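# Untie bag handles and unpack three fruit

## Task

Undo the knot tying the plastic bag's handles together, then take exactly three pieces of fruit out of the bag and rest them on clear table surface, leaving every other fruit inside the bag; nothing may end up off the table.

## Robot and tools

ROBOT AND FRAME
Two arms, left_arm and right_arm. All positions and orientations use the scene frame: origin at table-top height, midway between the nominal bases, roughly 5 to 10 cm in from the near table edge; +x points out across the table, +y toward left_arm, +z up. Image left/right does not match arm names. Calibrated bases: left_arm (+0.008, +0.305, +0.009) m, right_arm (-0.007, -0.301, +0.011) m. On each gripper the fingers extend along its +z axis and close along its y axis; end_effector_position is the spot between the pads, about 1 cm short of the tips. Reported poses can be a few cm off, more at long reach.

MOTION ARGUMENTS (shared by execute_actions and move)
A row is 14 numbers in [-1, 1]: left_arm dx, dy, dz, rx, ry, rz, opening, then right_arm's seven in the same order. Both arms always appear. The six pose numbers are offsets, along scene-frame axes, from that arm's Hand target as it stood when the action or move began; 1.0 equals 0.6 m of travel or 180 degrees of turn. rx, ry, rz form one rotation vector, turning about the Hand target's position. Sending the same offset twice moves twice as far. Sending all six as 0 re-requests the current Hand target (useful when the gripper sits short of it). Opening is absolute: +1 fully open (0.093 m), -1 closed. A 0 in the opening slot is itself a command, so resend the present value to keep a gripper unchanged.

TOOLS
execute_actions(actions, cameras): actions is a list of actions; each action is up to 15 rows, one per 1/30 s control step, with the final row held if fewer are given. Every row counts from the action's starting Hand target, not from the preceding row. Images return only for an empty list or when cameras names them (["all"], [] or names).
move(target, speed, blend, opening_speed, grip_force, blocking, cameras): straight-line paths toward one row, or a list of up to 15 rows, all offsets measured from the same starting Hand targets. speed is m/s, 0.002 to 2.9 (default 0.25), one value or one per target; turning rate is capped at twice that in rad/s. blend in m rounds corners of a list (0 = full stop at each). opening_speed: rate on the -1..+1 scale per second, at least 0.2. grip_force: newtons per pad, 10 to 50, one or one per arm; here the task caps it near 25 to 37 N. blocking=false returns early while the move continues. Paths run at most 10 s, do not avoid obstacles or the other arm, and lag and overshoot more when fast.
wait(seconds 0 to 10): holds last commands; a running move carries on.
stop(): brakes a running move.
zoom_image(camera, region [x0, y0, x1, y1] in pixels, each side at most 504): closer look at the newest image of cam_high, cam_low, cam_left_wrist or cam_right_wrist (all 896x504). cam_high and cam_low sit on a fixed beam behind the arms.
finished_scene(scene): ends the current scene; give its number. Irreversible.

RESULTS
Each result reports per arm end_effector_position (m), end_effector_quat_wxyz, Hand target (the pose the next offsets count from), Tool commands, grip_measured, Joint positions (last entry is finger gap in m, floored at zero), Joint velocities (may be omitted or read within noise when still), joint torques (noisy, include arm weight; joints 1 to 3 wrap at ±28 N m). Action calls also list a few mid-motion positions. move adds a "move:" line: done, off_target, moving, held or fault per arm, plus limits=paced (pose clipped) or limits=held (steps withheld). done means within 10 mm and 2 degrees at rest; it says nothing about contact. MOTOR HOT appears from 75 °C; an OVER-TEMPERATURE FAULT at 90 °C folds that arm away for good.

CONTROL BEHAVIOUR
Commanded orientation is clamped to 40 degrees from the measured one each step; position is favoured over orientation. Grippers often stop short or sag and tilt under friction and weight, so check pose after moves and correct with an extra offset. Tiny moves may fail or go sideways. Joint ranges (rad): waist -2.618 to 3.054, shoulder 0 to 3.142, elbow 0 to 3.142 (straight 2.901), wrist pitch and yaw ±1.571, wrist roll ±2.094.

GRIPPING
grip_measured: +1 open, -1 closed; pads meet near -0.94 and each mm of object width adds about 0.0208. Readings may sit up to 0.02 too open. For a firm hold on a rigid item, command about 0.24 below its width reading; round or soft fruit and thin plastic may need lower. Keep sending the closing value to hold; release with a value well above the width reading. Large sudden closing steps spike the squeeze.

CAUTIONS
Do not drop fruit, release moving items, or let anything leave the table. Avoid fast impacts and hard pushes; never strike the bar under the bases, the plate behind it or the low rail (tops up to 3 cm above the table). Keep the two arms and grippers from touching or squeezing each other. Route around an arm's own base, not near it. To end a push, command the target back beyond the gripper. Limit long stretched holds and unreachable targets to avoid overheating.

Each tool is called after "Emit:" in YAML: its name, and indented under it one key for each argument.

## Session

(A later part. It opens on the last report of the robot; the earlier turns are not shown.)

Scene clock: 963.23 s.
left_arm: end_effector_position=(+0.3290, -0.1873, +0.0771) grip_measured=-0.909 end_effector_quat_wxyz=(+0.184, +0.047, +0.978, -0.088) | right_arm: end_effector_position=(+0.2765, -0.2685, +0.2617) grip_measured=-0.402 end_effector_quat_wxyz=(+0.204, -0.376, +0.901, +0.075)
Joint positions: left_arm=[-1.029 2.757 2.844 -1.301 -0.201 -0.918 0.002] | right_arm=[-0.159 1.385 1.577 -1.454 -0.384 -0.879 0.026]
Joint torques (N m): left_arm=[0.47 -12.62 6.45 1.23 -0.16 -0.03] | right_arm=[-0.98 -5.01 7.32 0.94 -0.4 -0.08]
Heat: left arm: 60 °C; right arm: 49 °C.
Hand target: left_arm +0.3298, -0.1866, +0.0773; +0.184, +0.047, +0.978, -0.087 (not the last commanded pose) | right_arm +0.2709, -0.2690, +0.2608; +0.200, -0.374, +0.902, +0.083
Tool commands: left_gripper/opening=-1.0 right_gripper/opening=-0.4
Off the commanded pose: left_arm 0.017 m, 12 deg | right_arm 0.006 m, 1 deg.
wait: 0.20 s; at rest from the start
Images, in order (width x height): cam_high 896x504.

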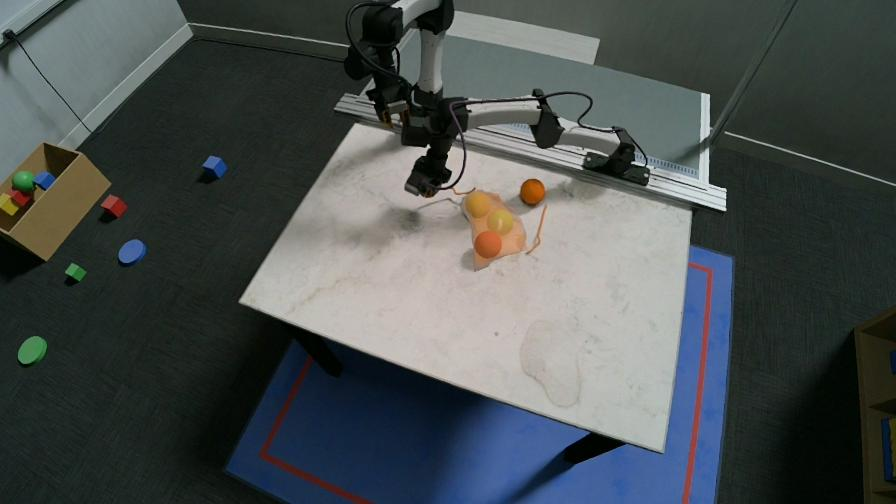

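Emit:
move:
  target: [0,0,0,0,0,0,-1,-0.07,-0.14,0.03,0,0,0,-0.4]
  speed: 0.12

Emit:
move:
  target:
    - [0,0,-0.02,0,0,0,-0.5,0,0,0,0,0,0,-0.4]
    - [-0.01,0.05,0.12,0,0,0,-0.5,0,0,0,0,0,0,-0.4]
    - [0.03,0.6,0.2,0,0,0,-0.5,0,0,0,0,0,0,-0.4]
  speed: [0.05,0.12,0.2]
  blend: [0,0.03,0]
  cameras: ["cam_high"]

Scene clock: 987.03 s.
left_arm: end_effector_position=(+0.3290, -0.1873, +0.0771) grip_measured=-0.909 end_effector_quat_wxyz=(+0.184, +0.047, +0.978, -0.088) | right_arm: end_effector_position=(+0.2348, -0.3564, +0.2792) grip_measured=-0.402 end_effector_quat_wxyz=(+0.239, -0.358, +0.902, +0.018)
Joint positions: left_arm=[-1.029 2.757 2.844 -1.301 -0.201 -0.918 0.002] | right_arm=[-0.6 1.311 1.568 -1.566 -0.463 -1.279 0.026]
Joint torques (N m): left_arm=[0.43 -12.6 6.46 1.22 -0.18 -0.02] | right_arm=[-0.68 -4.64 6.16 0.84 -0.42 -0.07]
Heat: left arm: 68 °C; right arm: 49 °C.
Hand target: left_arm +0.3298, -0.1866, +0.0773; +0.184, +0.047, +0.978, -0.087 | right_arm +0.2289, -0.3530, +0.2787; +0.200, -0.374, +0.902, +0.083
Off the commanded pose: left_arm 0.001 m, 0 deg | right_arm 0.007 m, 9 deg.
joint sent to its limit (right arm) — joint 4 (wrist pitch), lower limit. The joint targets are off in orientation, not in position.
move: off_target (right_arm)

Scene clock: 991.57 s.
left_arm: end_effector_position=(+0.3569, +0.1719, +0.1987) grip_measured=-0.502 end_effector_quat_wxyz=(+0.194, +0.042, +0.976, -0.086) | right_arm: end_effector_position=(+0.2348, -0.3564, +0.2792) grip_measured=-0.402 end_effector_quat_wxyz=(+0.239, -0.359, +0.902, +0.018)
Joint positions: left_arm=[-0.311 1.592 1.476 -1.035 0.063 -0.262 0.021] | right_arm=[-0.6 1.311 1.568 -1.566 -0.463 -1.28 0.026]
Joint torques (N m): left_arm=[0.31 -7.47 5.63 1.19 0.15 0.1] | right_arm=[-0.75 -4.66 6.27 0.85 -0.41 -0.09]
Heat: left arm: 68 °C; right arm: 49 °C.
Hand target: left_arm +0.3478, +0.1733, +0.1973; +0.184, +0.047, +0.978, -0.088 | right_arm +0.2289, -0.3530, +0.2787; +0.200, -0.374, +0.902, +0.083
Off the commanded pose: left_arm 0.009 m, 1 deg | right_arm 0.007 m, 9 deg.
joint sent to its limit (right arm) — joint 4 (wrist pitch), lower limit. The joint targets are off in orientation, not in position.
move: off_target (right_arm)
Images, in order (width x height): cam_high 896x504.

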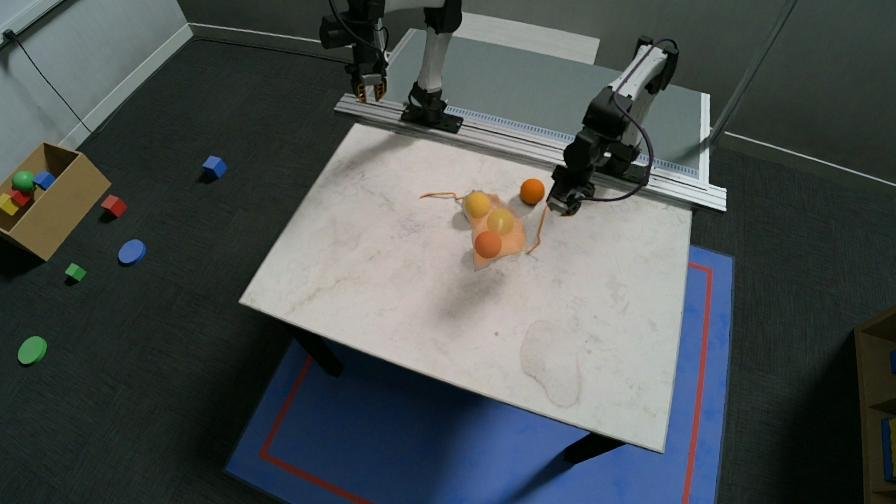

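Emit:
move:
  target: [0,0,0,0,0,0,-0.5,0.07,0.57,0.0,0,0,0,-0.4]
  speed: 0.2
  cameras: ["cam_right_wrist","cam_low"]

Emit:
zoom_image:
  camera: "cam_low"
  region: [270, 230, 430, 350]

Scene clock: 1010.07 s.
left_arm: end_effector_position=(+0.3569, +0.1718, +0.1987) grip_measured=-0.502 end_effector_quat_wxyz=(+0.194, +0.042, +0.976, -0.086) | right_arm: end_effector_position=(+0.2701, -0.0104, +0.2723) grip_measured=-0.402 end_effector_quat_wxyz=(+0.196, -0.378, +0.901, +0.086)
Joint positions: left_arm=[-0.311 1.592 1.476 -1.035 0.064 -0.262 0.021] | right_arm=[0.786 1.702 1.96 -1.349 -0.018 0.006 0.026]
Joint torques (N m): left_arm=[0.4 -7.5 5.63 1.2 0.13 0.08] | right_arm=[0.01 -6.71 11.66 1.3 0.15 0.1]
Heat: left arm: 59 °C; right arm: 50 °C.
Hand target: left_arm +0.3478, +0.1733, +0.1973; +0.184, +0.047, +0.978, -0.088 | right_arm +0.2708, -0.0109, +0.2787; +0.200, -0.374, +0.902, +0.083
Off the commanded pose: left_arm 0.009 m, 1 deg | right_arm 0.006 m, 1 deg.
move: done
camera_calibration:
cam_right_wrist: T_world_to_cam=[[0.720914, -0.693013, -0.00402434, -0.201012], [-0.693009, -0.720845, -0.0110039, 0.222528], [0.00472489, 0.0107217, -0.999931, 0.357051], [0, 0, 0, 1]] pos_world=[0.297439, 0.0172762, 0.358666]
Images, in order (width x height): cam_low 896x504, cam_right_wrist 896x504.

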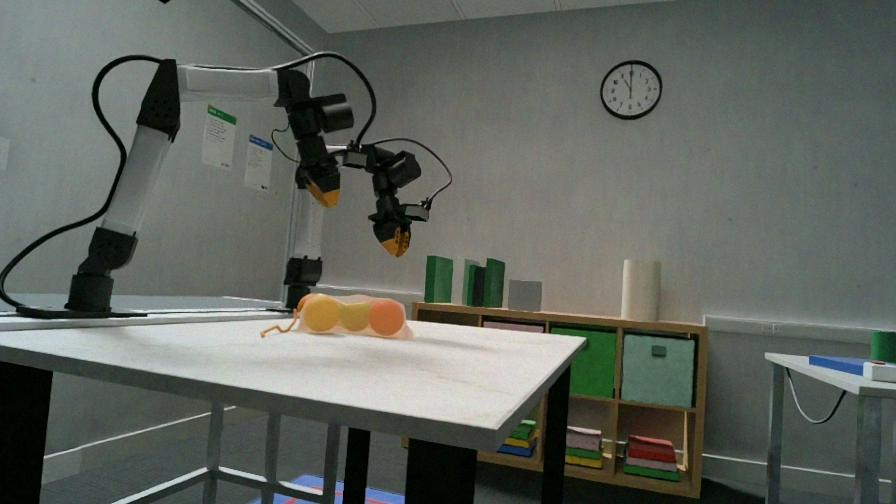

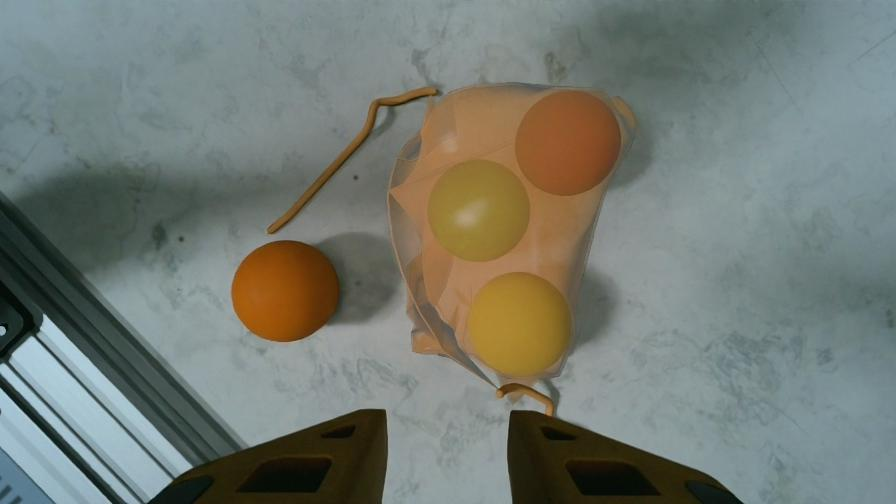

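Scaled by 3.150 from the camera's 896x504 image, which has a finer 1280x720 frame.

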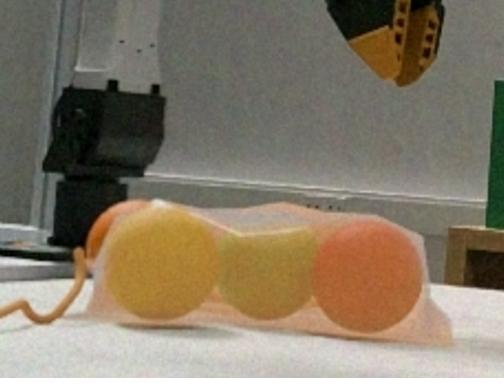

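Emit:
zoom_image:
  camera: "cam_right_wrist"
  region: [370, 60, 660, 420]

Scaled by 1.400 from the camera's 896x504 image, which has a finer 1280x720 frame.

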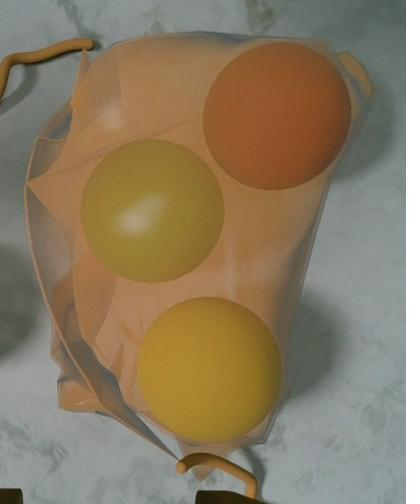

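Emit:
move:
  target: [0.07,0.22,0.0,0,0,0,-0.5,0.045,0.145,-0.19,0,0,0,-0.2]
  speed: 0.15
  cameras: ["cam_right_wrist"]

Emit:
zoom_image:
  camera: "cam_right_wrist"
  region: [300, 100, 600, 450]

Scene clock: 1044.67 s.
left_arm: end_effector_position=(+0.3882, +0.3066, +0.1967) grip_measured=-0.502 end_effector_quat_wxyz=(+0.189, +0.042, +0.977, -0.083) | right_arm: end_effector_position=(+0.2971, +0.0745, +0.1692) grip_measured=-0.202 end_effector_quat_wxyz=(+0.197, -0.377, +0.901, +0.087)
Joint positions: left_arm=[0.126 1.678 1.565 -1.108 0.224 0.15 0.021] | right_arm=[0.891 1.929 1.831 -0.991 0.032 0.102 0.036]
Joint torques (N m): left_arm=[0.27 -5.42 8.79 1.05 0.22 0.08] | right_arm=[0.16 -9.55 8.1 1.71 0.18 0.1]
Heat: left arm: 52 °C; right arm: 56 °C.
Hand target: left_arm +0.3898, +0.3054, +0.1972; +0.184, +0.047, +0.978, -0.088 | right_arm +0.2979, +0.0760, +0.1647; +0.200, -0.374, +0.902, +0.083
Off the commanded pose: left_arm 0.002 m, 1 deg | right_arm 0.005 m, 1 deg.
move: done
camera_calibration:
cam_right_wrist: T_world_to_cam=[[0.719007, -0.694993, -0.00378224, -0.161357], [-0.694965, -0.718901, -0.0143106, 0.302235], [0.00722673, 0.012918, -0.99989, 0.251975], [0, 0, 0, 1]] pos_world=[0.324239, 0.10188, 0.255662]
Images, in order (width x height): cam_right_wrist 896x504.

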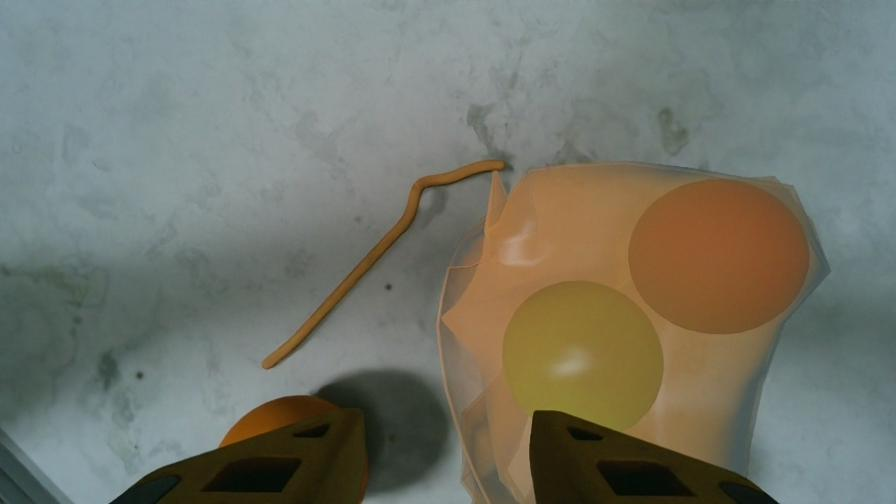

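Scaled by 1.440 from the camera's 896x504 image, which has a finer 1280x720 frame.

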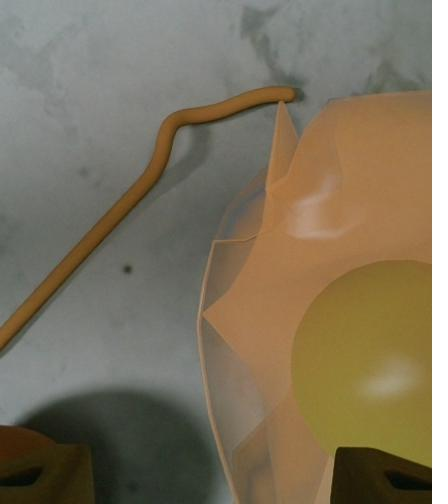

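Emit:
move:
  target:
    - [-0.03,-0.03,0.03,0,0,0,0,0,-0.05,0.15,0,0,0,-0.2]
    - [-0.183,-0.325,-0.04,0.0374,-0.0379,-0.208,0.3,-0.08,-0.543,0.19,0,0,0,-0.2]
  speed: 0.2
  blend: [0.02,0]
  cameras: ["cam_left_wrist"]

Emit:
zoom_image:
  camera: "cam_left_wrist"
  region: [250, 100, 650, 450]

Scene clock: 1132.27 s.
left_arm: end_effector_position=(+0.2811, +0.1078, +0.1734) grip_measured=+0.298 end_effector_quat_wxyz=(+0.194, +0.370, +0.904, -0.089) | right_arm: end_effector_position=(+0.2552, -0.2498, +0.2762) grip_measured=-0.202 end_effector_quat_wxyz=(+0.199, -0.374, +0.902, +0.078)
Joint positions: left_arm=[-0.542 1.447 1.242 -0.95 0.116 0.187 0.06] | right_arm=[-0.087 1.332 1.603 -1.518 -0.361 -0.802 0.036]
Joint torques (N m): left_arm=[0.06 -6.39 5.67 1.47 -0.03 0.05] | right_arm=[-0.8 -4.64 7.92 0.99 -0.32 -0.07]
Heat: left arm: 46 °C; right arm: 53 °C.
Hand target: left_arm +0.2800, +0.1103, +0.1732; +0.200, +0.373, +0.902, -0.082 | right_arm +0.2499, -0.2497, +0.2787; +0.200, -0.374, +0.902, +0.083
Off the commanded pose: left_arm 0.003 m, 1 deg | right_arm 0.006 m, 0 deg.
move: done
camera_calibration:
cam_left_wrist: T_world_to_cam=[[-0.708659, -0.705272, 0.0198533, 0.271038], [-0.705424, 0.708785, -0.000988343, 0.161758], [-0.0133747, -0.0147054, -0.999802, 0.267638], [0, 0, 0, 1]] pos_world=[0.309761, 0.0804388, 0.262364]
Images, in order (width x height): cam_left_wrist 896x504.

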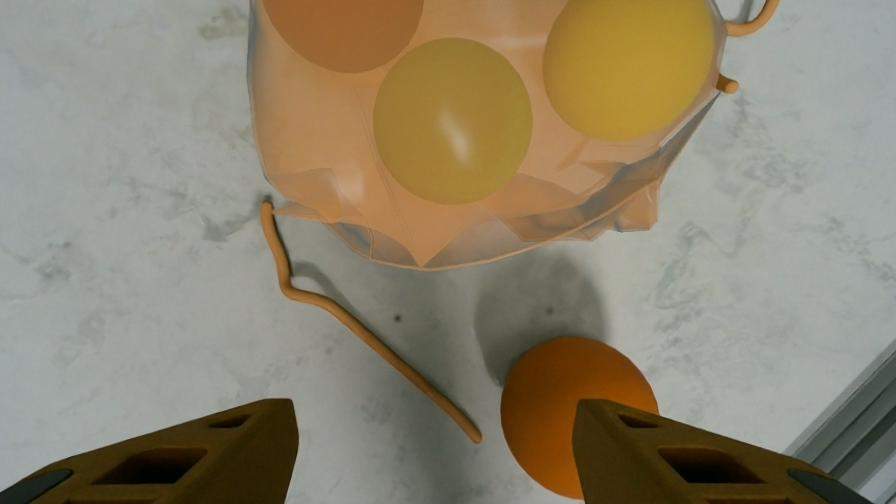

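Scaled by 1.260 from the camera's 896x504 image, which has a finer 1280x720 frame.

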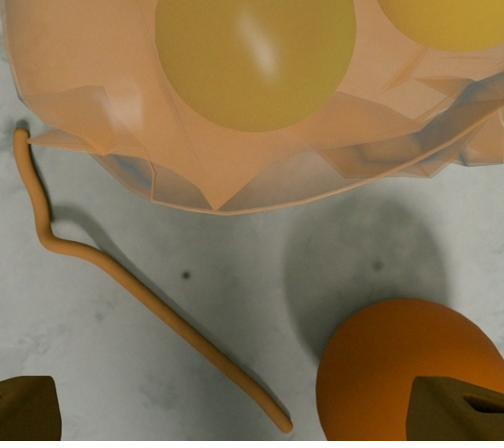

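Emit:
move:
  target: [0.072,-0.054,-0.12,0.0393,0.0393,0,0.2,0,0,0,0,0,0,-0.2]
  speed: 0.12
  cameras: ["cam_left_wrist"]

Scene clock: 1150.83 s.
left_arm: end_effector_position=(+0.3168, +0.0813, +0.0988) grip_measured=+0.202 end_effector_quat_wxyz=(+0.113, +0.382, +0.916, -0.054) | right_arm: end_effector_position=(+0.2552, -0.2498, +0.2762) grip_measured=-0.202 end_effector_quat_wxyz=(+0.199, -0.374, +0.902, +0.078)
Joint positions: left_arm=[-0.573 1.785 1.355 -0.9 0.073 0.187 0.055] | right_arm=[-0.087 1.332 1.603 -1.518 -0.361 -0.802 0.036]
Joint torques (N m): left_arm=[-0.03 -6.45 8.5 1.05 -0.06 -0.11] | right_arm=[-0.83 -4.67 8.01 0.95 -0.34 -0.07]
Heat: left arm: 45 °C; right arm: 52 °C.
Hand target: left_arm +0.3232, +0.0779, +0.1012; +0.120, +0.379, +0.916, -0.049 | right_arm +0.2499, -0.2497, +0.2787; +0.200, -0.374, +0.902, +0.083
Off the commanded pose: left_arm 0.008 m, 1 deg | right_arm 0.006 m, 0 deg.
move: done
camera_calibration:
cam_left_wrist: T_world_to_cam=[[-0.716142, -0.69774, 0.0173246, 0.281054], [-0.684537, 0.707001, 0.177649, 0.181573], [-0.136202, 0.115363, -0.983941, 0.219885], [0, 0, 0, 1]] pos_world=[0.355516, 0.0423638, 0.179229]
Images, in order (width x height): cam_left_wrist 896x504.

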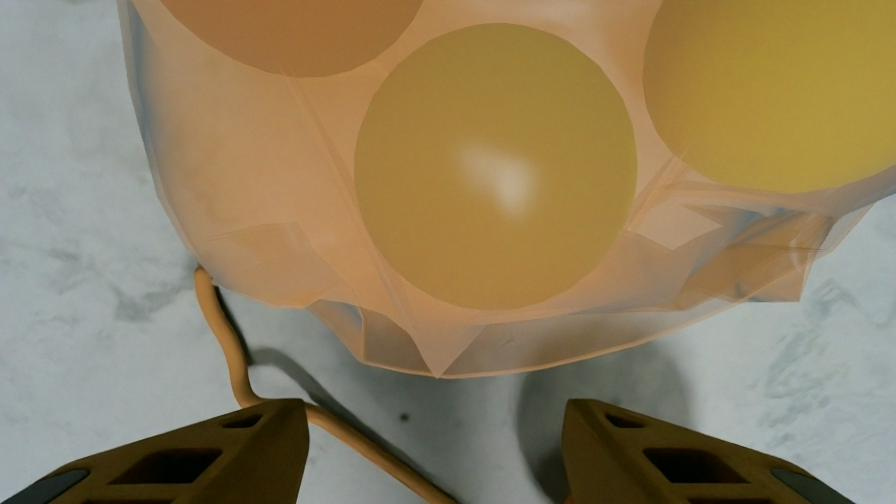

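Emit:
move:
  target: [0.0,0.0,-0.06,0,0,0,-0.15,0,0,0,0,0,0,-0.2]
  speed: 0.08
  cameras: ["cam_left_wrist"]

Scene clock: 1177.40 s.
left_arm: end_effector_position=(+0.3246, +0.0766, +0.0738) grip_measured=-0.148 end_effector_quat_wxyz=(+0.127, +0.381, +0.914, -0.057) | right_arm: end_effector_position=(+0.2552, -0.2498, +0.2762) grip_measured=-0.202 end_effector_quat_wxyz=(+0.199, -0.374, +0.902, +0.078)
Joint positions: left_arm=[-0.573 1.817 1.286 -0.769 0.072 0.186 0.038] | right_arm=[-0.087 1.332 1.603 -1.518 -0.361 -0.802 0.036]
Joint torques (N m): left_arm=[-0.12 -6.48 5.59 1.16 -0.04 -0.1] | right_arm=[-0.83 -4.72 8.02 0.93 -0.32 -0.11]
Heat: left arm: 47 °C; right arm: 52 °C.
Hand target: left_arm +0.3232, +0.0779, +0.0652; +0.120, +0.379, +0.916, -0.050 | right_arm +0.2499, -0.2497, +0.2787; +0.200, -0.374, +0.902, +0.083
Off the commanded pose: left_arm 0.009 m, 1 deg | right_arm 0.006 m, 0 deg.
move: done
camera_calibration:
cam_left_wrist: T_world_to_cam=[[-0.716106, -0.697908, 0.0108198, 0.284301], [-0.688941, 0.709223, 0.149539, 0.197976], [-0.112038, 0.0996318, -0.988697, 0.190679], [0, 0, 0, 1]] pos_world=[0.361347, 0.0390091, 0.155843]
Images, in order (width x height): cam_left_wrist 896x504.

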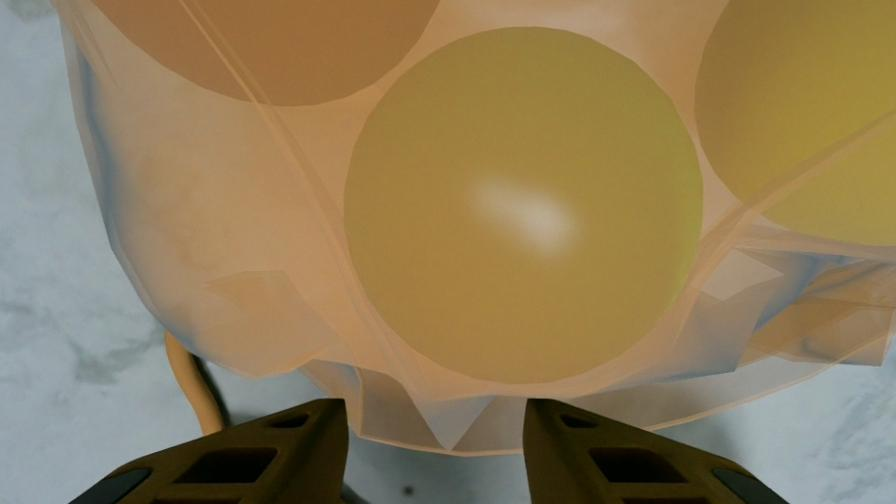

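Emit:
move:
  target: [-0.018,0.018,-0.058,0,0,0,-0.12,0,0,0,0,0,0,-0.2]
  speed: 0.06
  cameras: ["cam_left_wrist","cam_low"]

Emit:
zoom_image:
  camera: "cam_low"
  region: [270, 230, 430, 350]

Scene clock: 1196.90 s.
left_arm: end_effector_position=(+0.3132, +0.0847, +0.0381) grip_measured=-0.122 end_effector_quat_wxyz=(+0.126, +0.381, +0.914, -0.057) | right_arm: end_effector_position=(+0.2552, -0.2498, +0.2762) grip_measured=-0.202 end_effector_quat_wxyz=(+0.199, -0.374, +0.902, +0.078)
Joint positions: left_arm=[-0.573 1.817 1.135 -0.619 0.072 0.186 0.039] | right_arm=[-0.087 1.332 1.603 -1.518 -0.361 -0.802 0.036]
Joint torques (N m): left_arm=[0.43 -6.41 5.23 1.22 -0.02 -0.02] | right_arm=[-0.8 -4.66 8.05 0.99 -0.35 -0.12]
Heat: left arm: 46 °C; right arm: 52 °C.
Hand target: left_arm +0.3124, +0.0887, +0.0304; +0.120, +0.379, +0.916, -0.050 | right_arm +0.2499, -0.2497, +0.2787; +0.200, -0.374, +0.902, +0.083
Off the commanded pose: left_arm 0.009 m, 1 deg | right_arm 0.006 m, 0 deg.
move: done
camera_calibration:
cam_left_wrist: T_world_to_cam=[[-0.716059, -0.697951, 0.0111161, 0.282271], [-0.688794, 0.709068, 0.150947, 0.189644], [-0.113236, 0.10043, -0.988479, 0.153676], [0, 0, 0, 1]] pos_world=[0.35015, 0.0471068, 0.120142]
Images, in order (width x height): cam_low 896x504, cam_left_wrist 896x504.

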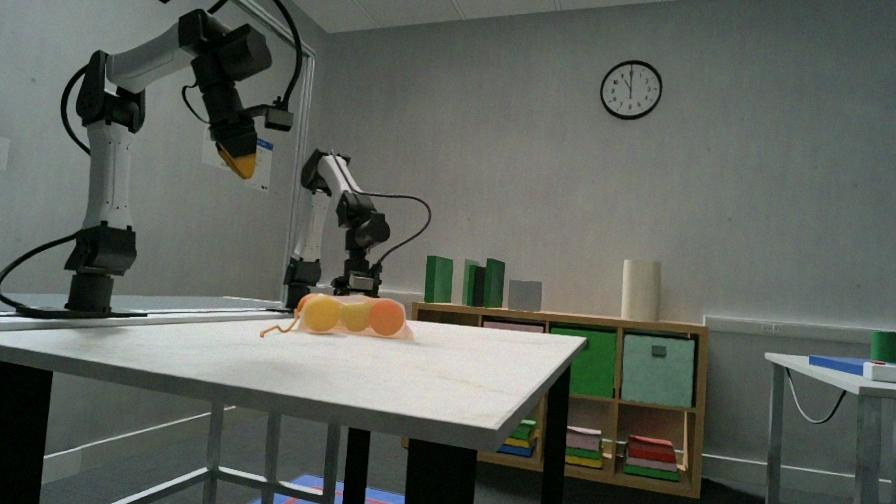

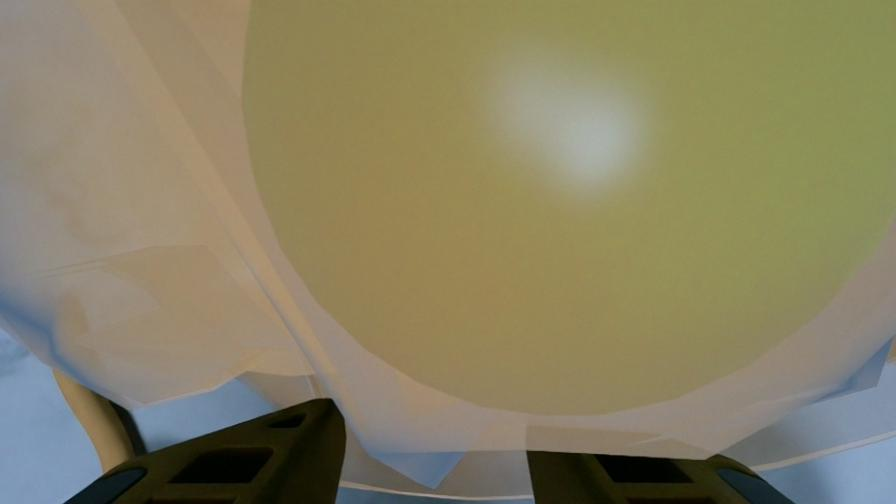

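Scaled by 3.150 from the camera's 896x504 image, which has a finer 1280x720 frame.

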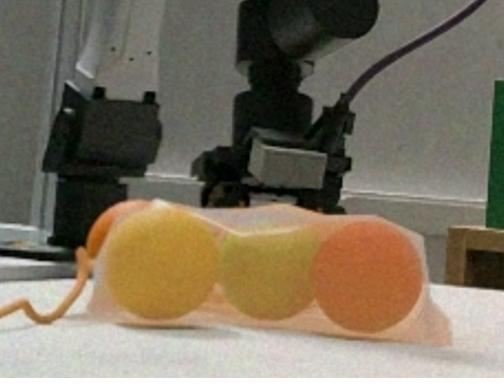

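Emit:
move:
  target: [0,0,0,0,0,0,-1,0,0,0,0,0,0,-0.2]
  opening_speed: 0.5
  cameras: ["cam_left_wrist"]

Scene clock: 1205.70 s.
left_arm: end_effector_position=(+0.3134, +0.0846, +0.0382) grip_measured=-0.977 end_effector_quat_wxyz=(+0.126, +0.381, +0.914, -0.057) | right_arm: end_effector_position=(+0.2552, -0.2498, +0.2762) grip_measured=-0.202 end_effector_quat_wxyz=(+0.199, -0.374, +0.902, +0.078)
Joint positions: left_arm=[-0.573 1.817 1.135 -0.619 0.072 0.186 0] | right_arm=[-0.087 1.332 1.603 -1.518 -0.361 -0.802 0.036]
Joint torques (N m): left_arm=[0.47 -6.43 5.24 1.18 -0.04 -0.04] | right_arm=[-0.8 -4.62 7.99 0.97 -0.32 -0.08]
Heat: left arm: 46 °C; right arm: 52 °C.
Hand target: left_arm +0.3124, +0.0887, +0.0304; +0.120, +0.379, +0.916, -0.050 | right_arm +0.2499, -0.2497, +0.2787; +0.200, -0.374, +0.902, +0.083
Off the commanded pose: left_arm 0.009 m, 1 deg | right_arm 0.006 m, 0 deg.
move: done
camera_calibration:
cam_left_wrist: T_world_to_cam=[[-0.716082, -0.69793, 0.0109678, 0.282297], [-0.688869, 0.709145, 0.150243, 0.189889], [-0.112637, 0.100031, -0.988588, 0.15352], [0, 0, 0, 1]] pos_world=[0.350249, 0.047008, 0.120142]
Images, in order (width x height): cam_left_wrist 896x504.

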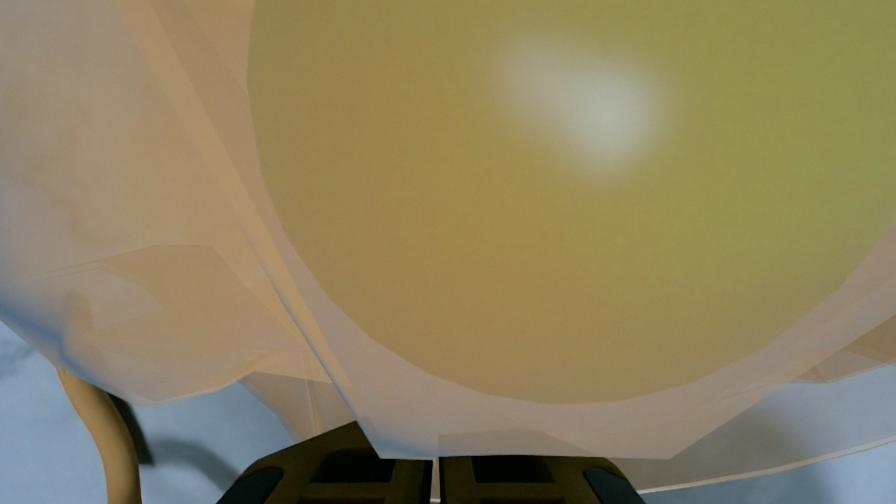

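Emit:
move:
  target: [0,0,0.08,0,0,0,-1,0,0,0,0,0,0,-0.2]
  speed: 0.06
  cameras: ["cam_left_wrist","cam_low"]

Emit:
zoom_image:
  camera: "cam_low"
  region: [270, 230, 430, 350]

Scene clock: 1218.13 s.
left_arm: end_effector_position=(+0.3081, +0.0878, +0.0656) grip_measured=-0.977 end_effector_quat_wxyz=(+0.108, +0.381, +0.917, -0.053) | right_arm: end_effector_position=(+0.2552, -0.2498, +0.2762) grip_measured=-0.202 end_effector_quat_wxyz=(+0.199, -0.374, +0.902, +0.078)
Joint positions: left_arm=[-0.573 1.785 1.221 -0.775 0.072 0.186 0] | right_arm=[-0.087 1.332 1.603 -1.518 -0.361 -0.802 0.036]
Joint torques (N m): left_arm=[0.61 -8.87 8.14 0.8 -0.04 -0.02] | right_arm=[-0.75 -4.71 7.95 0.97 -0.3 -0.09]
Heat: left arm: 46 °C; right arm: 52 °C.
Hand target: left_arm +0.3124, +0.0887, +0.0785; +0.120, +0.379, +0.916, -0.050 | right_arm +0.2499, -0.2497, +0.2787; +0.200, -0.374, +0.902, +0.083
Off the commanded pose: left_arm 0.014 m, 1 deg | right_arm 0.006 m, 0 deg.
move: off_target (left_arm)
camera_calibration:
cam_left_wrist: T_world_to_cam=[[-0.715294, -0.698576, 0.0186033, 0.279655], [-0.683928, 0.705266, 0.186659, 0.176271], [-0.143516, 0.120792, -0.982249, 0.18705], [0, 0, 0, 1]] pos_world=[0.347437, 0.0484483, 0.145624]
Images, in order (width x height): cam_low 896x504, cam_left_wrist 896x504.

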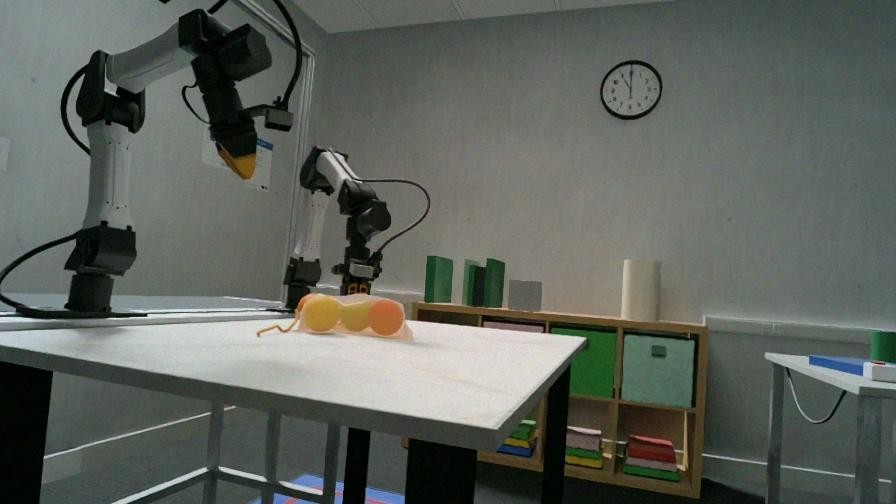

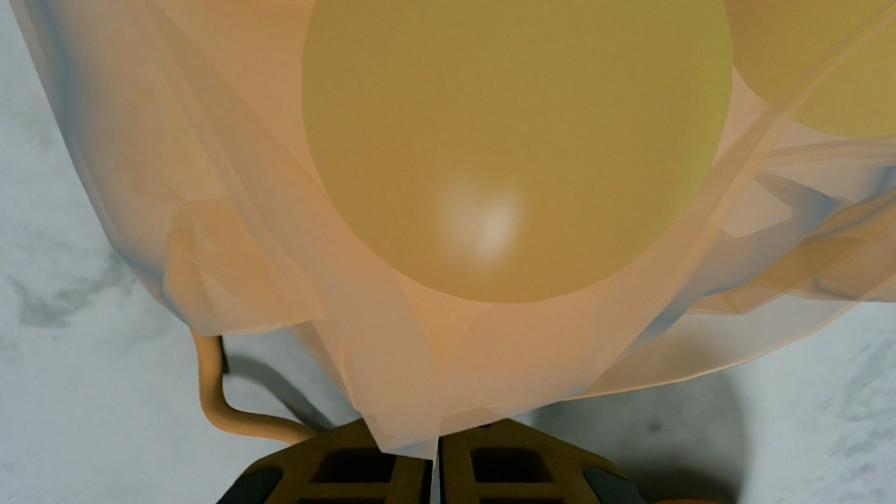

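Scaled by 3.150 from the camera's 896x504 image, which has a finer 1280x720 frame.

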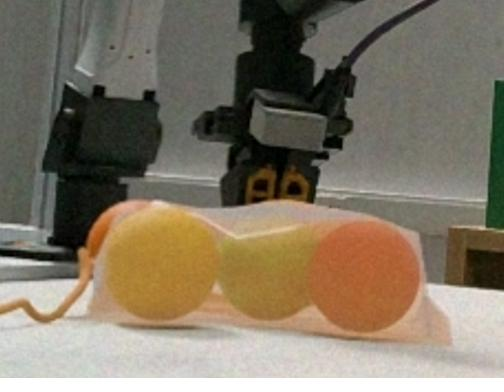

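Emit:
move:
  target: [0,0,0.07,0,0,0,-1,0,0,0,0,0,0,-0.2]
  speed: 0.06
  cameras: ["cam_left_wrist","cam_high"]

Emit:
zoom_image:
  camera: "cam_high"
  region: [420, 160, 580, 270]

Scene clock: 1233.20 s.
left_arm: end_effector_position=(+0.3092, +0.0864, +0.1071) grip_measured=-0.977 end_effector_quat_wxyz=(+0.108, +0.381, +0.917, -0.053) | right_arm: end_effector_position=(+0.2552, -0.2498, +0.2762) grip_measured=-0.202 end_effector_quat_wxyz=(+0.199, -0.374, +0.902, +0.078)
Joint positions: left_arm=[-0.573 1.754 1.353 -0.938 0.072 0.186 0] | right_arm=[-0.087 1.332 1.603 -1.518 -0.361 -0.802 0.036]
Joint torques (N m): left_arm=[0.73 -8.88 8.44 0.84 -0.02 0] | right_arm=[-0.81 -4.62 8.02 0.98 -0.34 -0.11]
Heat: left arm: 48 °C; right arm: 52 °C.
Hand target: left_arm +0.3124, +0.0887, +0.1205; +0.120, +0.379, +0.916, -0.050 | right_arm +0.2499, -0.2497, +0.2787; +0.200, -0.374, +0.902, +0.083
Off the commanded pose: left_arm 0.014 m, 1 deg | right_arm 0.006 m, 0 deg.
move: off_target (left_arm)
camera_calibration:
cam_left_wrist: T_world_to_cam=[[-0.715278, -0.698591, 0.0186774, 0.278817], [-0.683881, 0.705217, 0.187018, 0.170201], [-0.14382, 0.120996, -0.982179, 0.228128], [0, 0, 0, 1]] pos_world=[0.348638, 0.0471477, 0.187024]
Images, in order (width x height): cam_high 896x504, cam_left_wrist 896x504.

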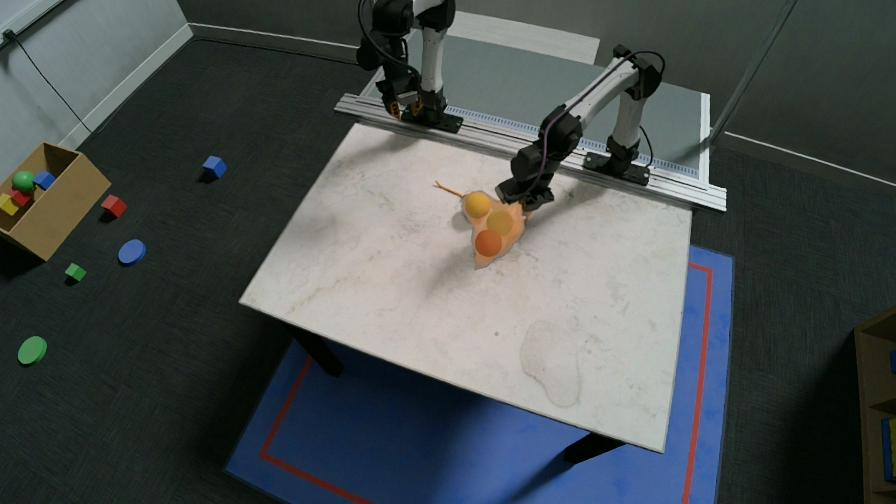

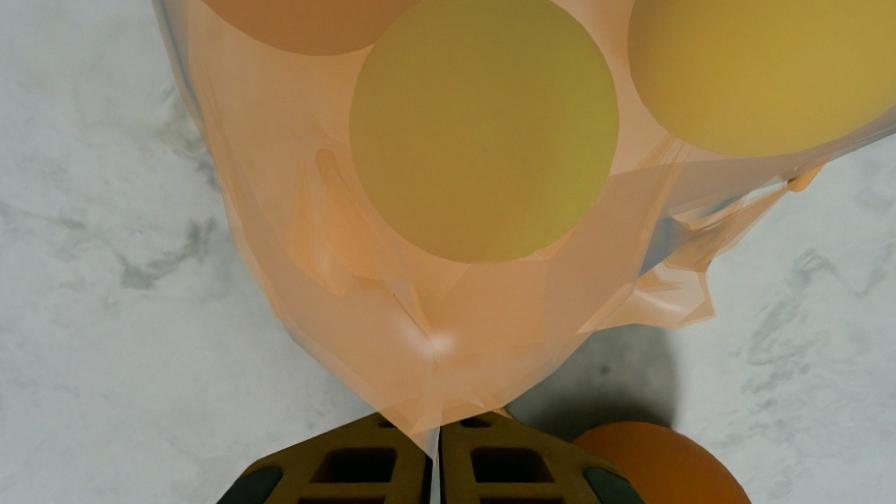

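Scaled by 3.150 from the camera's 896x504 image, which has a finer 1280x720 frame.

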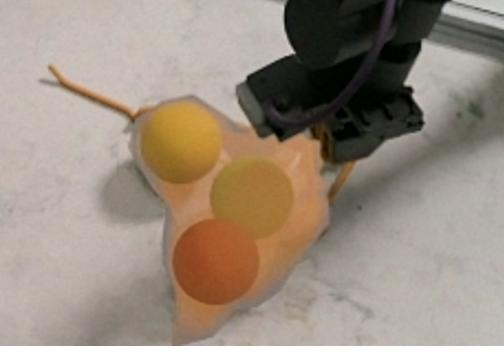

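Emit:
move:
  target: [0.08,-0.08,0.02,0,0,0,-1,0,0,0,0,0,0,-0.2]
  speed: 0.08
  cameras: ["cam_left_wrist","cam_high","cam_low"]

Emit:
zoom_image:
  camera: "cam_high"
  region: [420, 160, 580, 270]

Emit:
zoom_image:
  camera: "cam_low"
  region: [250, 230, 430, 360]

Scene clock: 1246.20 s.
left_arm: end_effector_position=(+0.3590, +0.0407, +0.1349) grip_measured=-0.977 end_effector_quat_wxyz=(+0.128, +0.382, +0.913, -0.057) | right_arm: end_effector_position=(+0.2552, -0.2498, +0.2762) grip_measured=-0.202 end_effector_quat_wxyz=(+0.199, -0.374, +0.902, +0.078)
Joint positions: left_arm=[-0.597 1.968 1.732 -1.061 0.067 0.165 0] | right_arm=[-0.087 1.332 1.603 -1.518 -0.361 -0.802 0.036]
Joint torques (N m): left_arm=[-0.01 -7.21 8.69 0.9 -0.04 -0.1] | right_arm=[-0.88 -4.64 8.02 0.95 -0.33 -0.05]
Heat: left arm: 50 °C; right arm: 51 °C.
Hand target: left_arm +0.3604, +0.0407, +0.1324; +0.120, +0.379, +0.916, -0.050 | right_arm +0.2499, -0.2497, +0.2787; +0.200, -0.374, +0.902, +0.083
Off the commanded pose: left_arm 0.003 m, 1 deg | right_arm 0.006 m, 0 deg.
move: done
camera_calibration:
cam_left_wrist: T_world_to_cam=[[-0.717733, -0.696236, 0.0106686, 0.283745], [-0.687522, 0.711011, 0.147572, 0.237702], [-0.110331, 0.0985826, -0.988994, 0.257988], [0, 0, 0, 1]] pos_world=[0.395542, 0.00311184, 0.217043]
Images, in order (width x height): cam_high 896x504, cam_low 896x504, cam_left_wrist 896x504.

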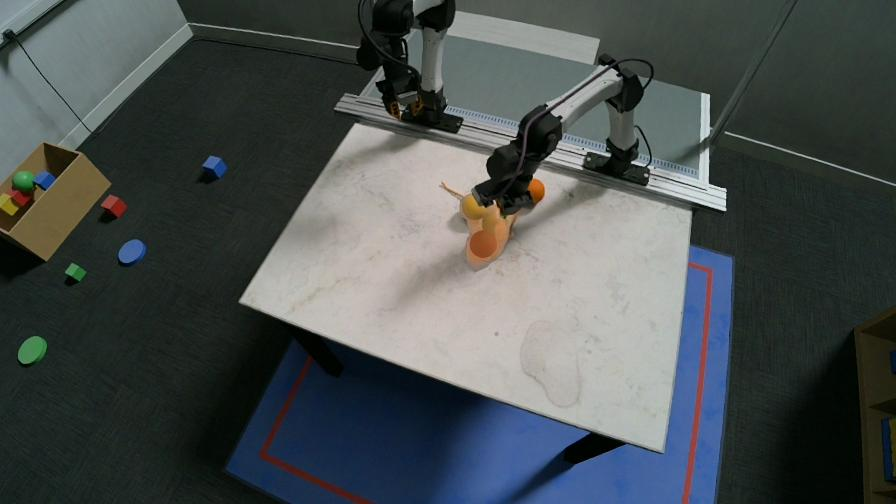

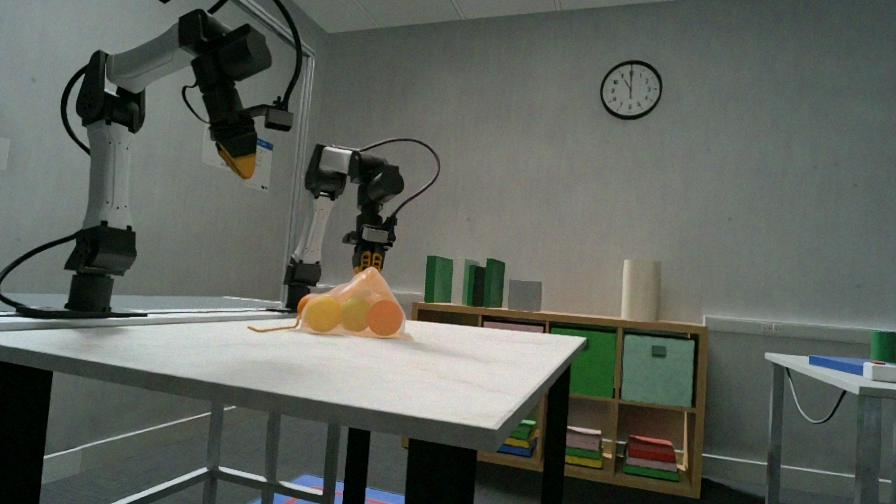

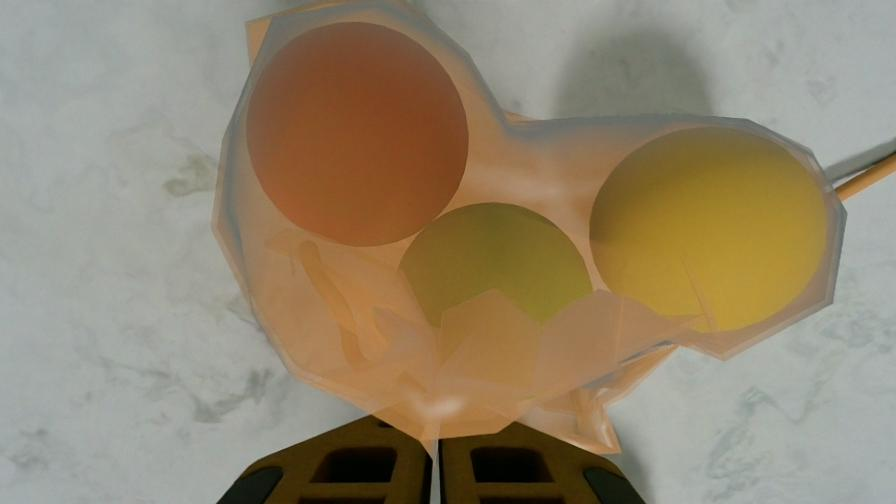

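Scaled by 3.150 from the camera's 896x504 image, which has a finer 1280x720 frame.

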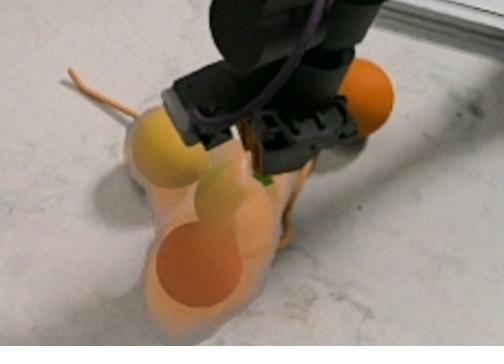

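Scaled by 2.800 from the camera's 896x504 image, which has a finer 1280x720 frame.

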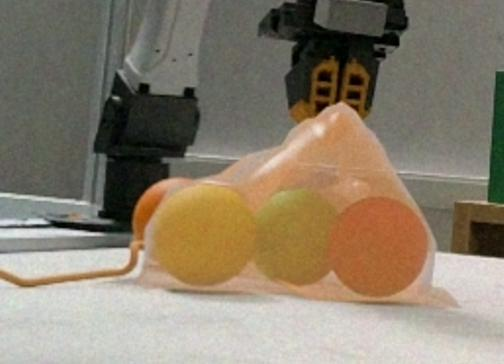

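Emit:
move:
  target:
    - [0.09,-0.09,0.0,0,0,0,-1,0,0,0,0,0,0,-0.2]
    - [0.13,-0.13,-0.06,0,0,0,-1,0,0,0,0,0,0,-0.2]
  speed: 0.08
  blend: [0.03,0]
  cameras: ["cam_left_wrist","cam_high","cam_low"]

Emit:
zoom_image:
  camera: "cam_high"
  region: [420, 160, 580, 270]

Emit:
zoom_image:
  camera: "cam_low"
  region: [250, 230, 430, 360]

Scene clock: 1259.73 s.
left_arm: end_effector_position=(+0.4391, -0.0387, +0.1056) grip_measured=-0.977 end_effector_quat_wxyz=(+0.132, +0.382, +0.913, -0.059) | right_arm: end_effector_position=(+0.2552, -0.2498, +0.2762) grip_measured=-0.202 end_effector_quat_wxyz=(+0.199, -0.374, +0.902, +0.078)
Joint positions: left_arm=[-0.634 2.566 2.611 -1.33 0.057 0.129 0] | right_arm=[-0.087 1.332 1.603 -1.518 -0.361 -0.802 0.036]
Joint torques (N m): left_arm=[0.01 -9.81 8.38 0.95 -0.07 -0.1] | right_arm=[-0.68 -4.68 7.99 0.95 -0.32 -0.07]
Heat: left arm: 49 °C; right arm: 51 °C.
Hand target: left_arm +0.4385, -0.0373, +0.0964; +0.120, +0.379, +0.916, -0.049 | right_arm +0.2499, -0.2497, +0.2787; +0.200, -0.374, +0.902, +0.083
Off the commanded pose: left_arm 0.009 m, 2 deg | right_arm 0.006 m, 0 deg.
move: done; blend cut to 0.0247 m at target 1
camera_calibration:
cam_left_wrist: T_world_to_cam=[[-0.71816, -0.695812, 0.00959774, 0.286613], [-0.688225, 0.712234, 0.138087, 0.354908], [-0.102918, 0.0925629, -0.990374, 0.242238], [0, 0, 0, 1]] pos_world=[0.475021, -0.0757709, 0.188147]
Images, in order (width x height): cam_high 896x504, cam_low 896x504, cam_left_wrist 896x504.

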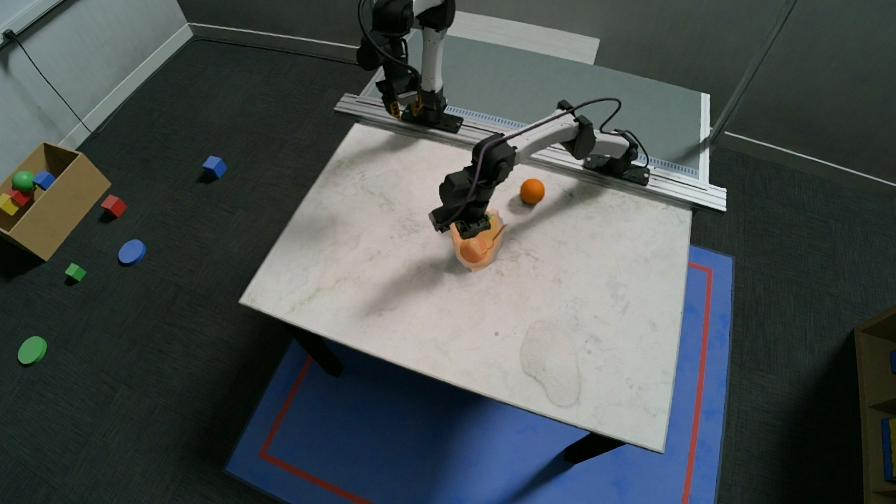

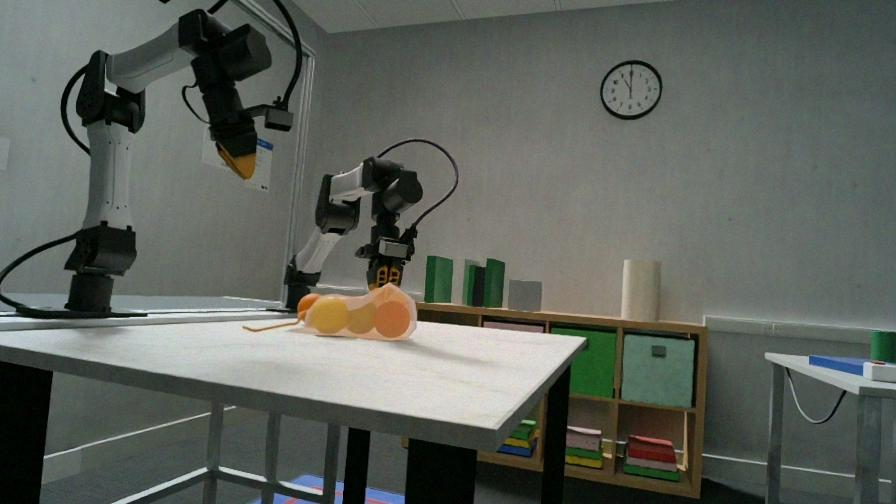

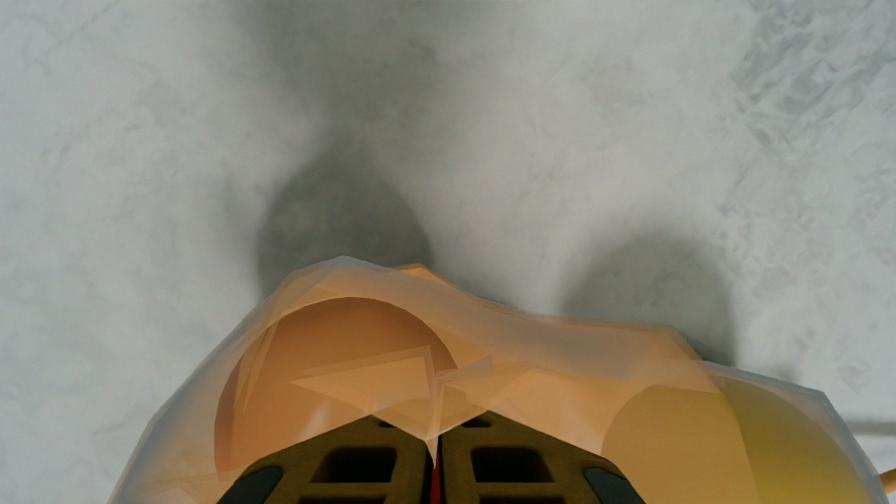

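Scaled by 3.150 from the camera's 896x504 image, which has a finer 1280x720 frame.

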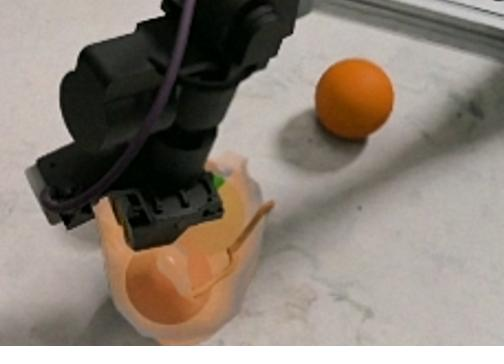

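Scaled by 2.800 from the camera's 896x504 image, which has a finer 1280x720 frame.

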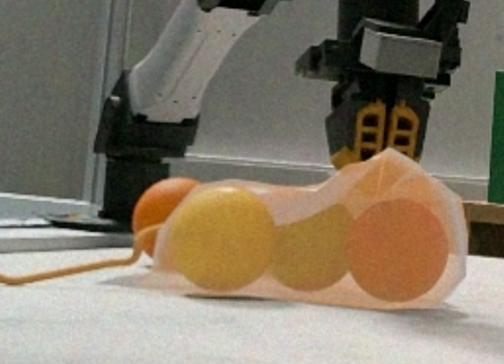

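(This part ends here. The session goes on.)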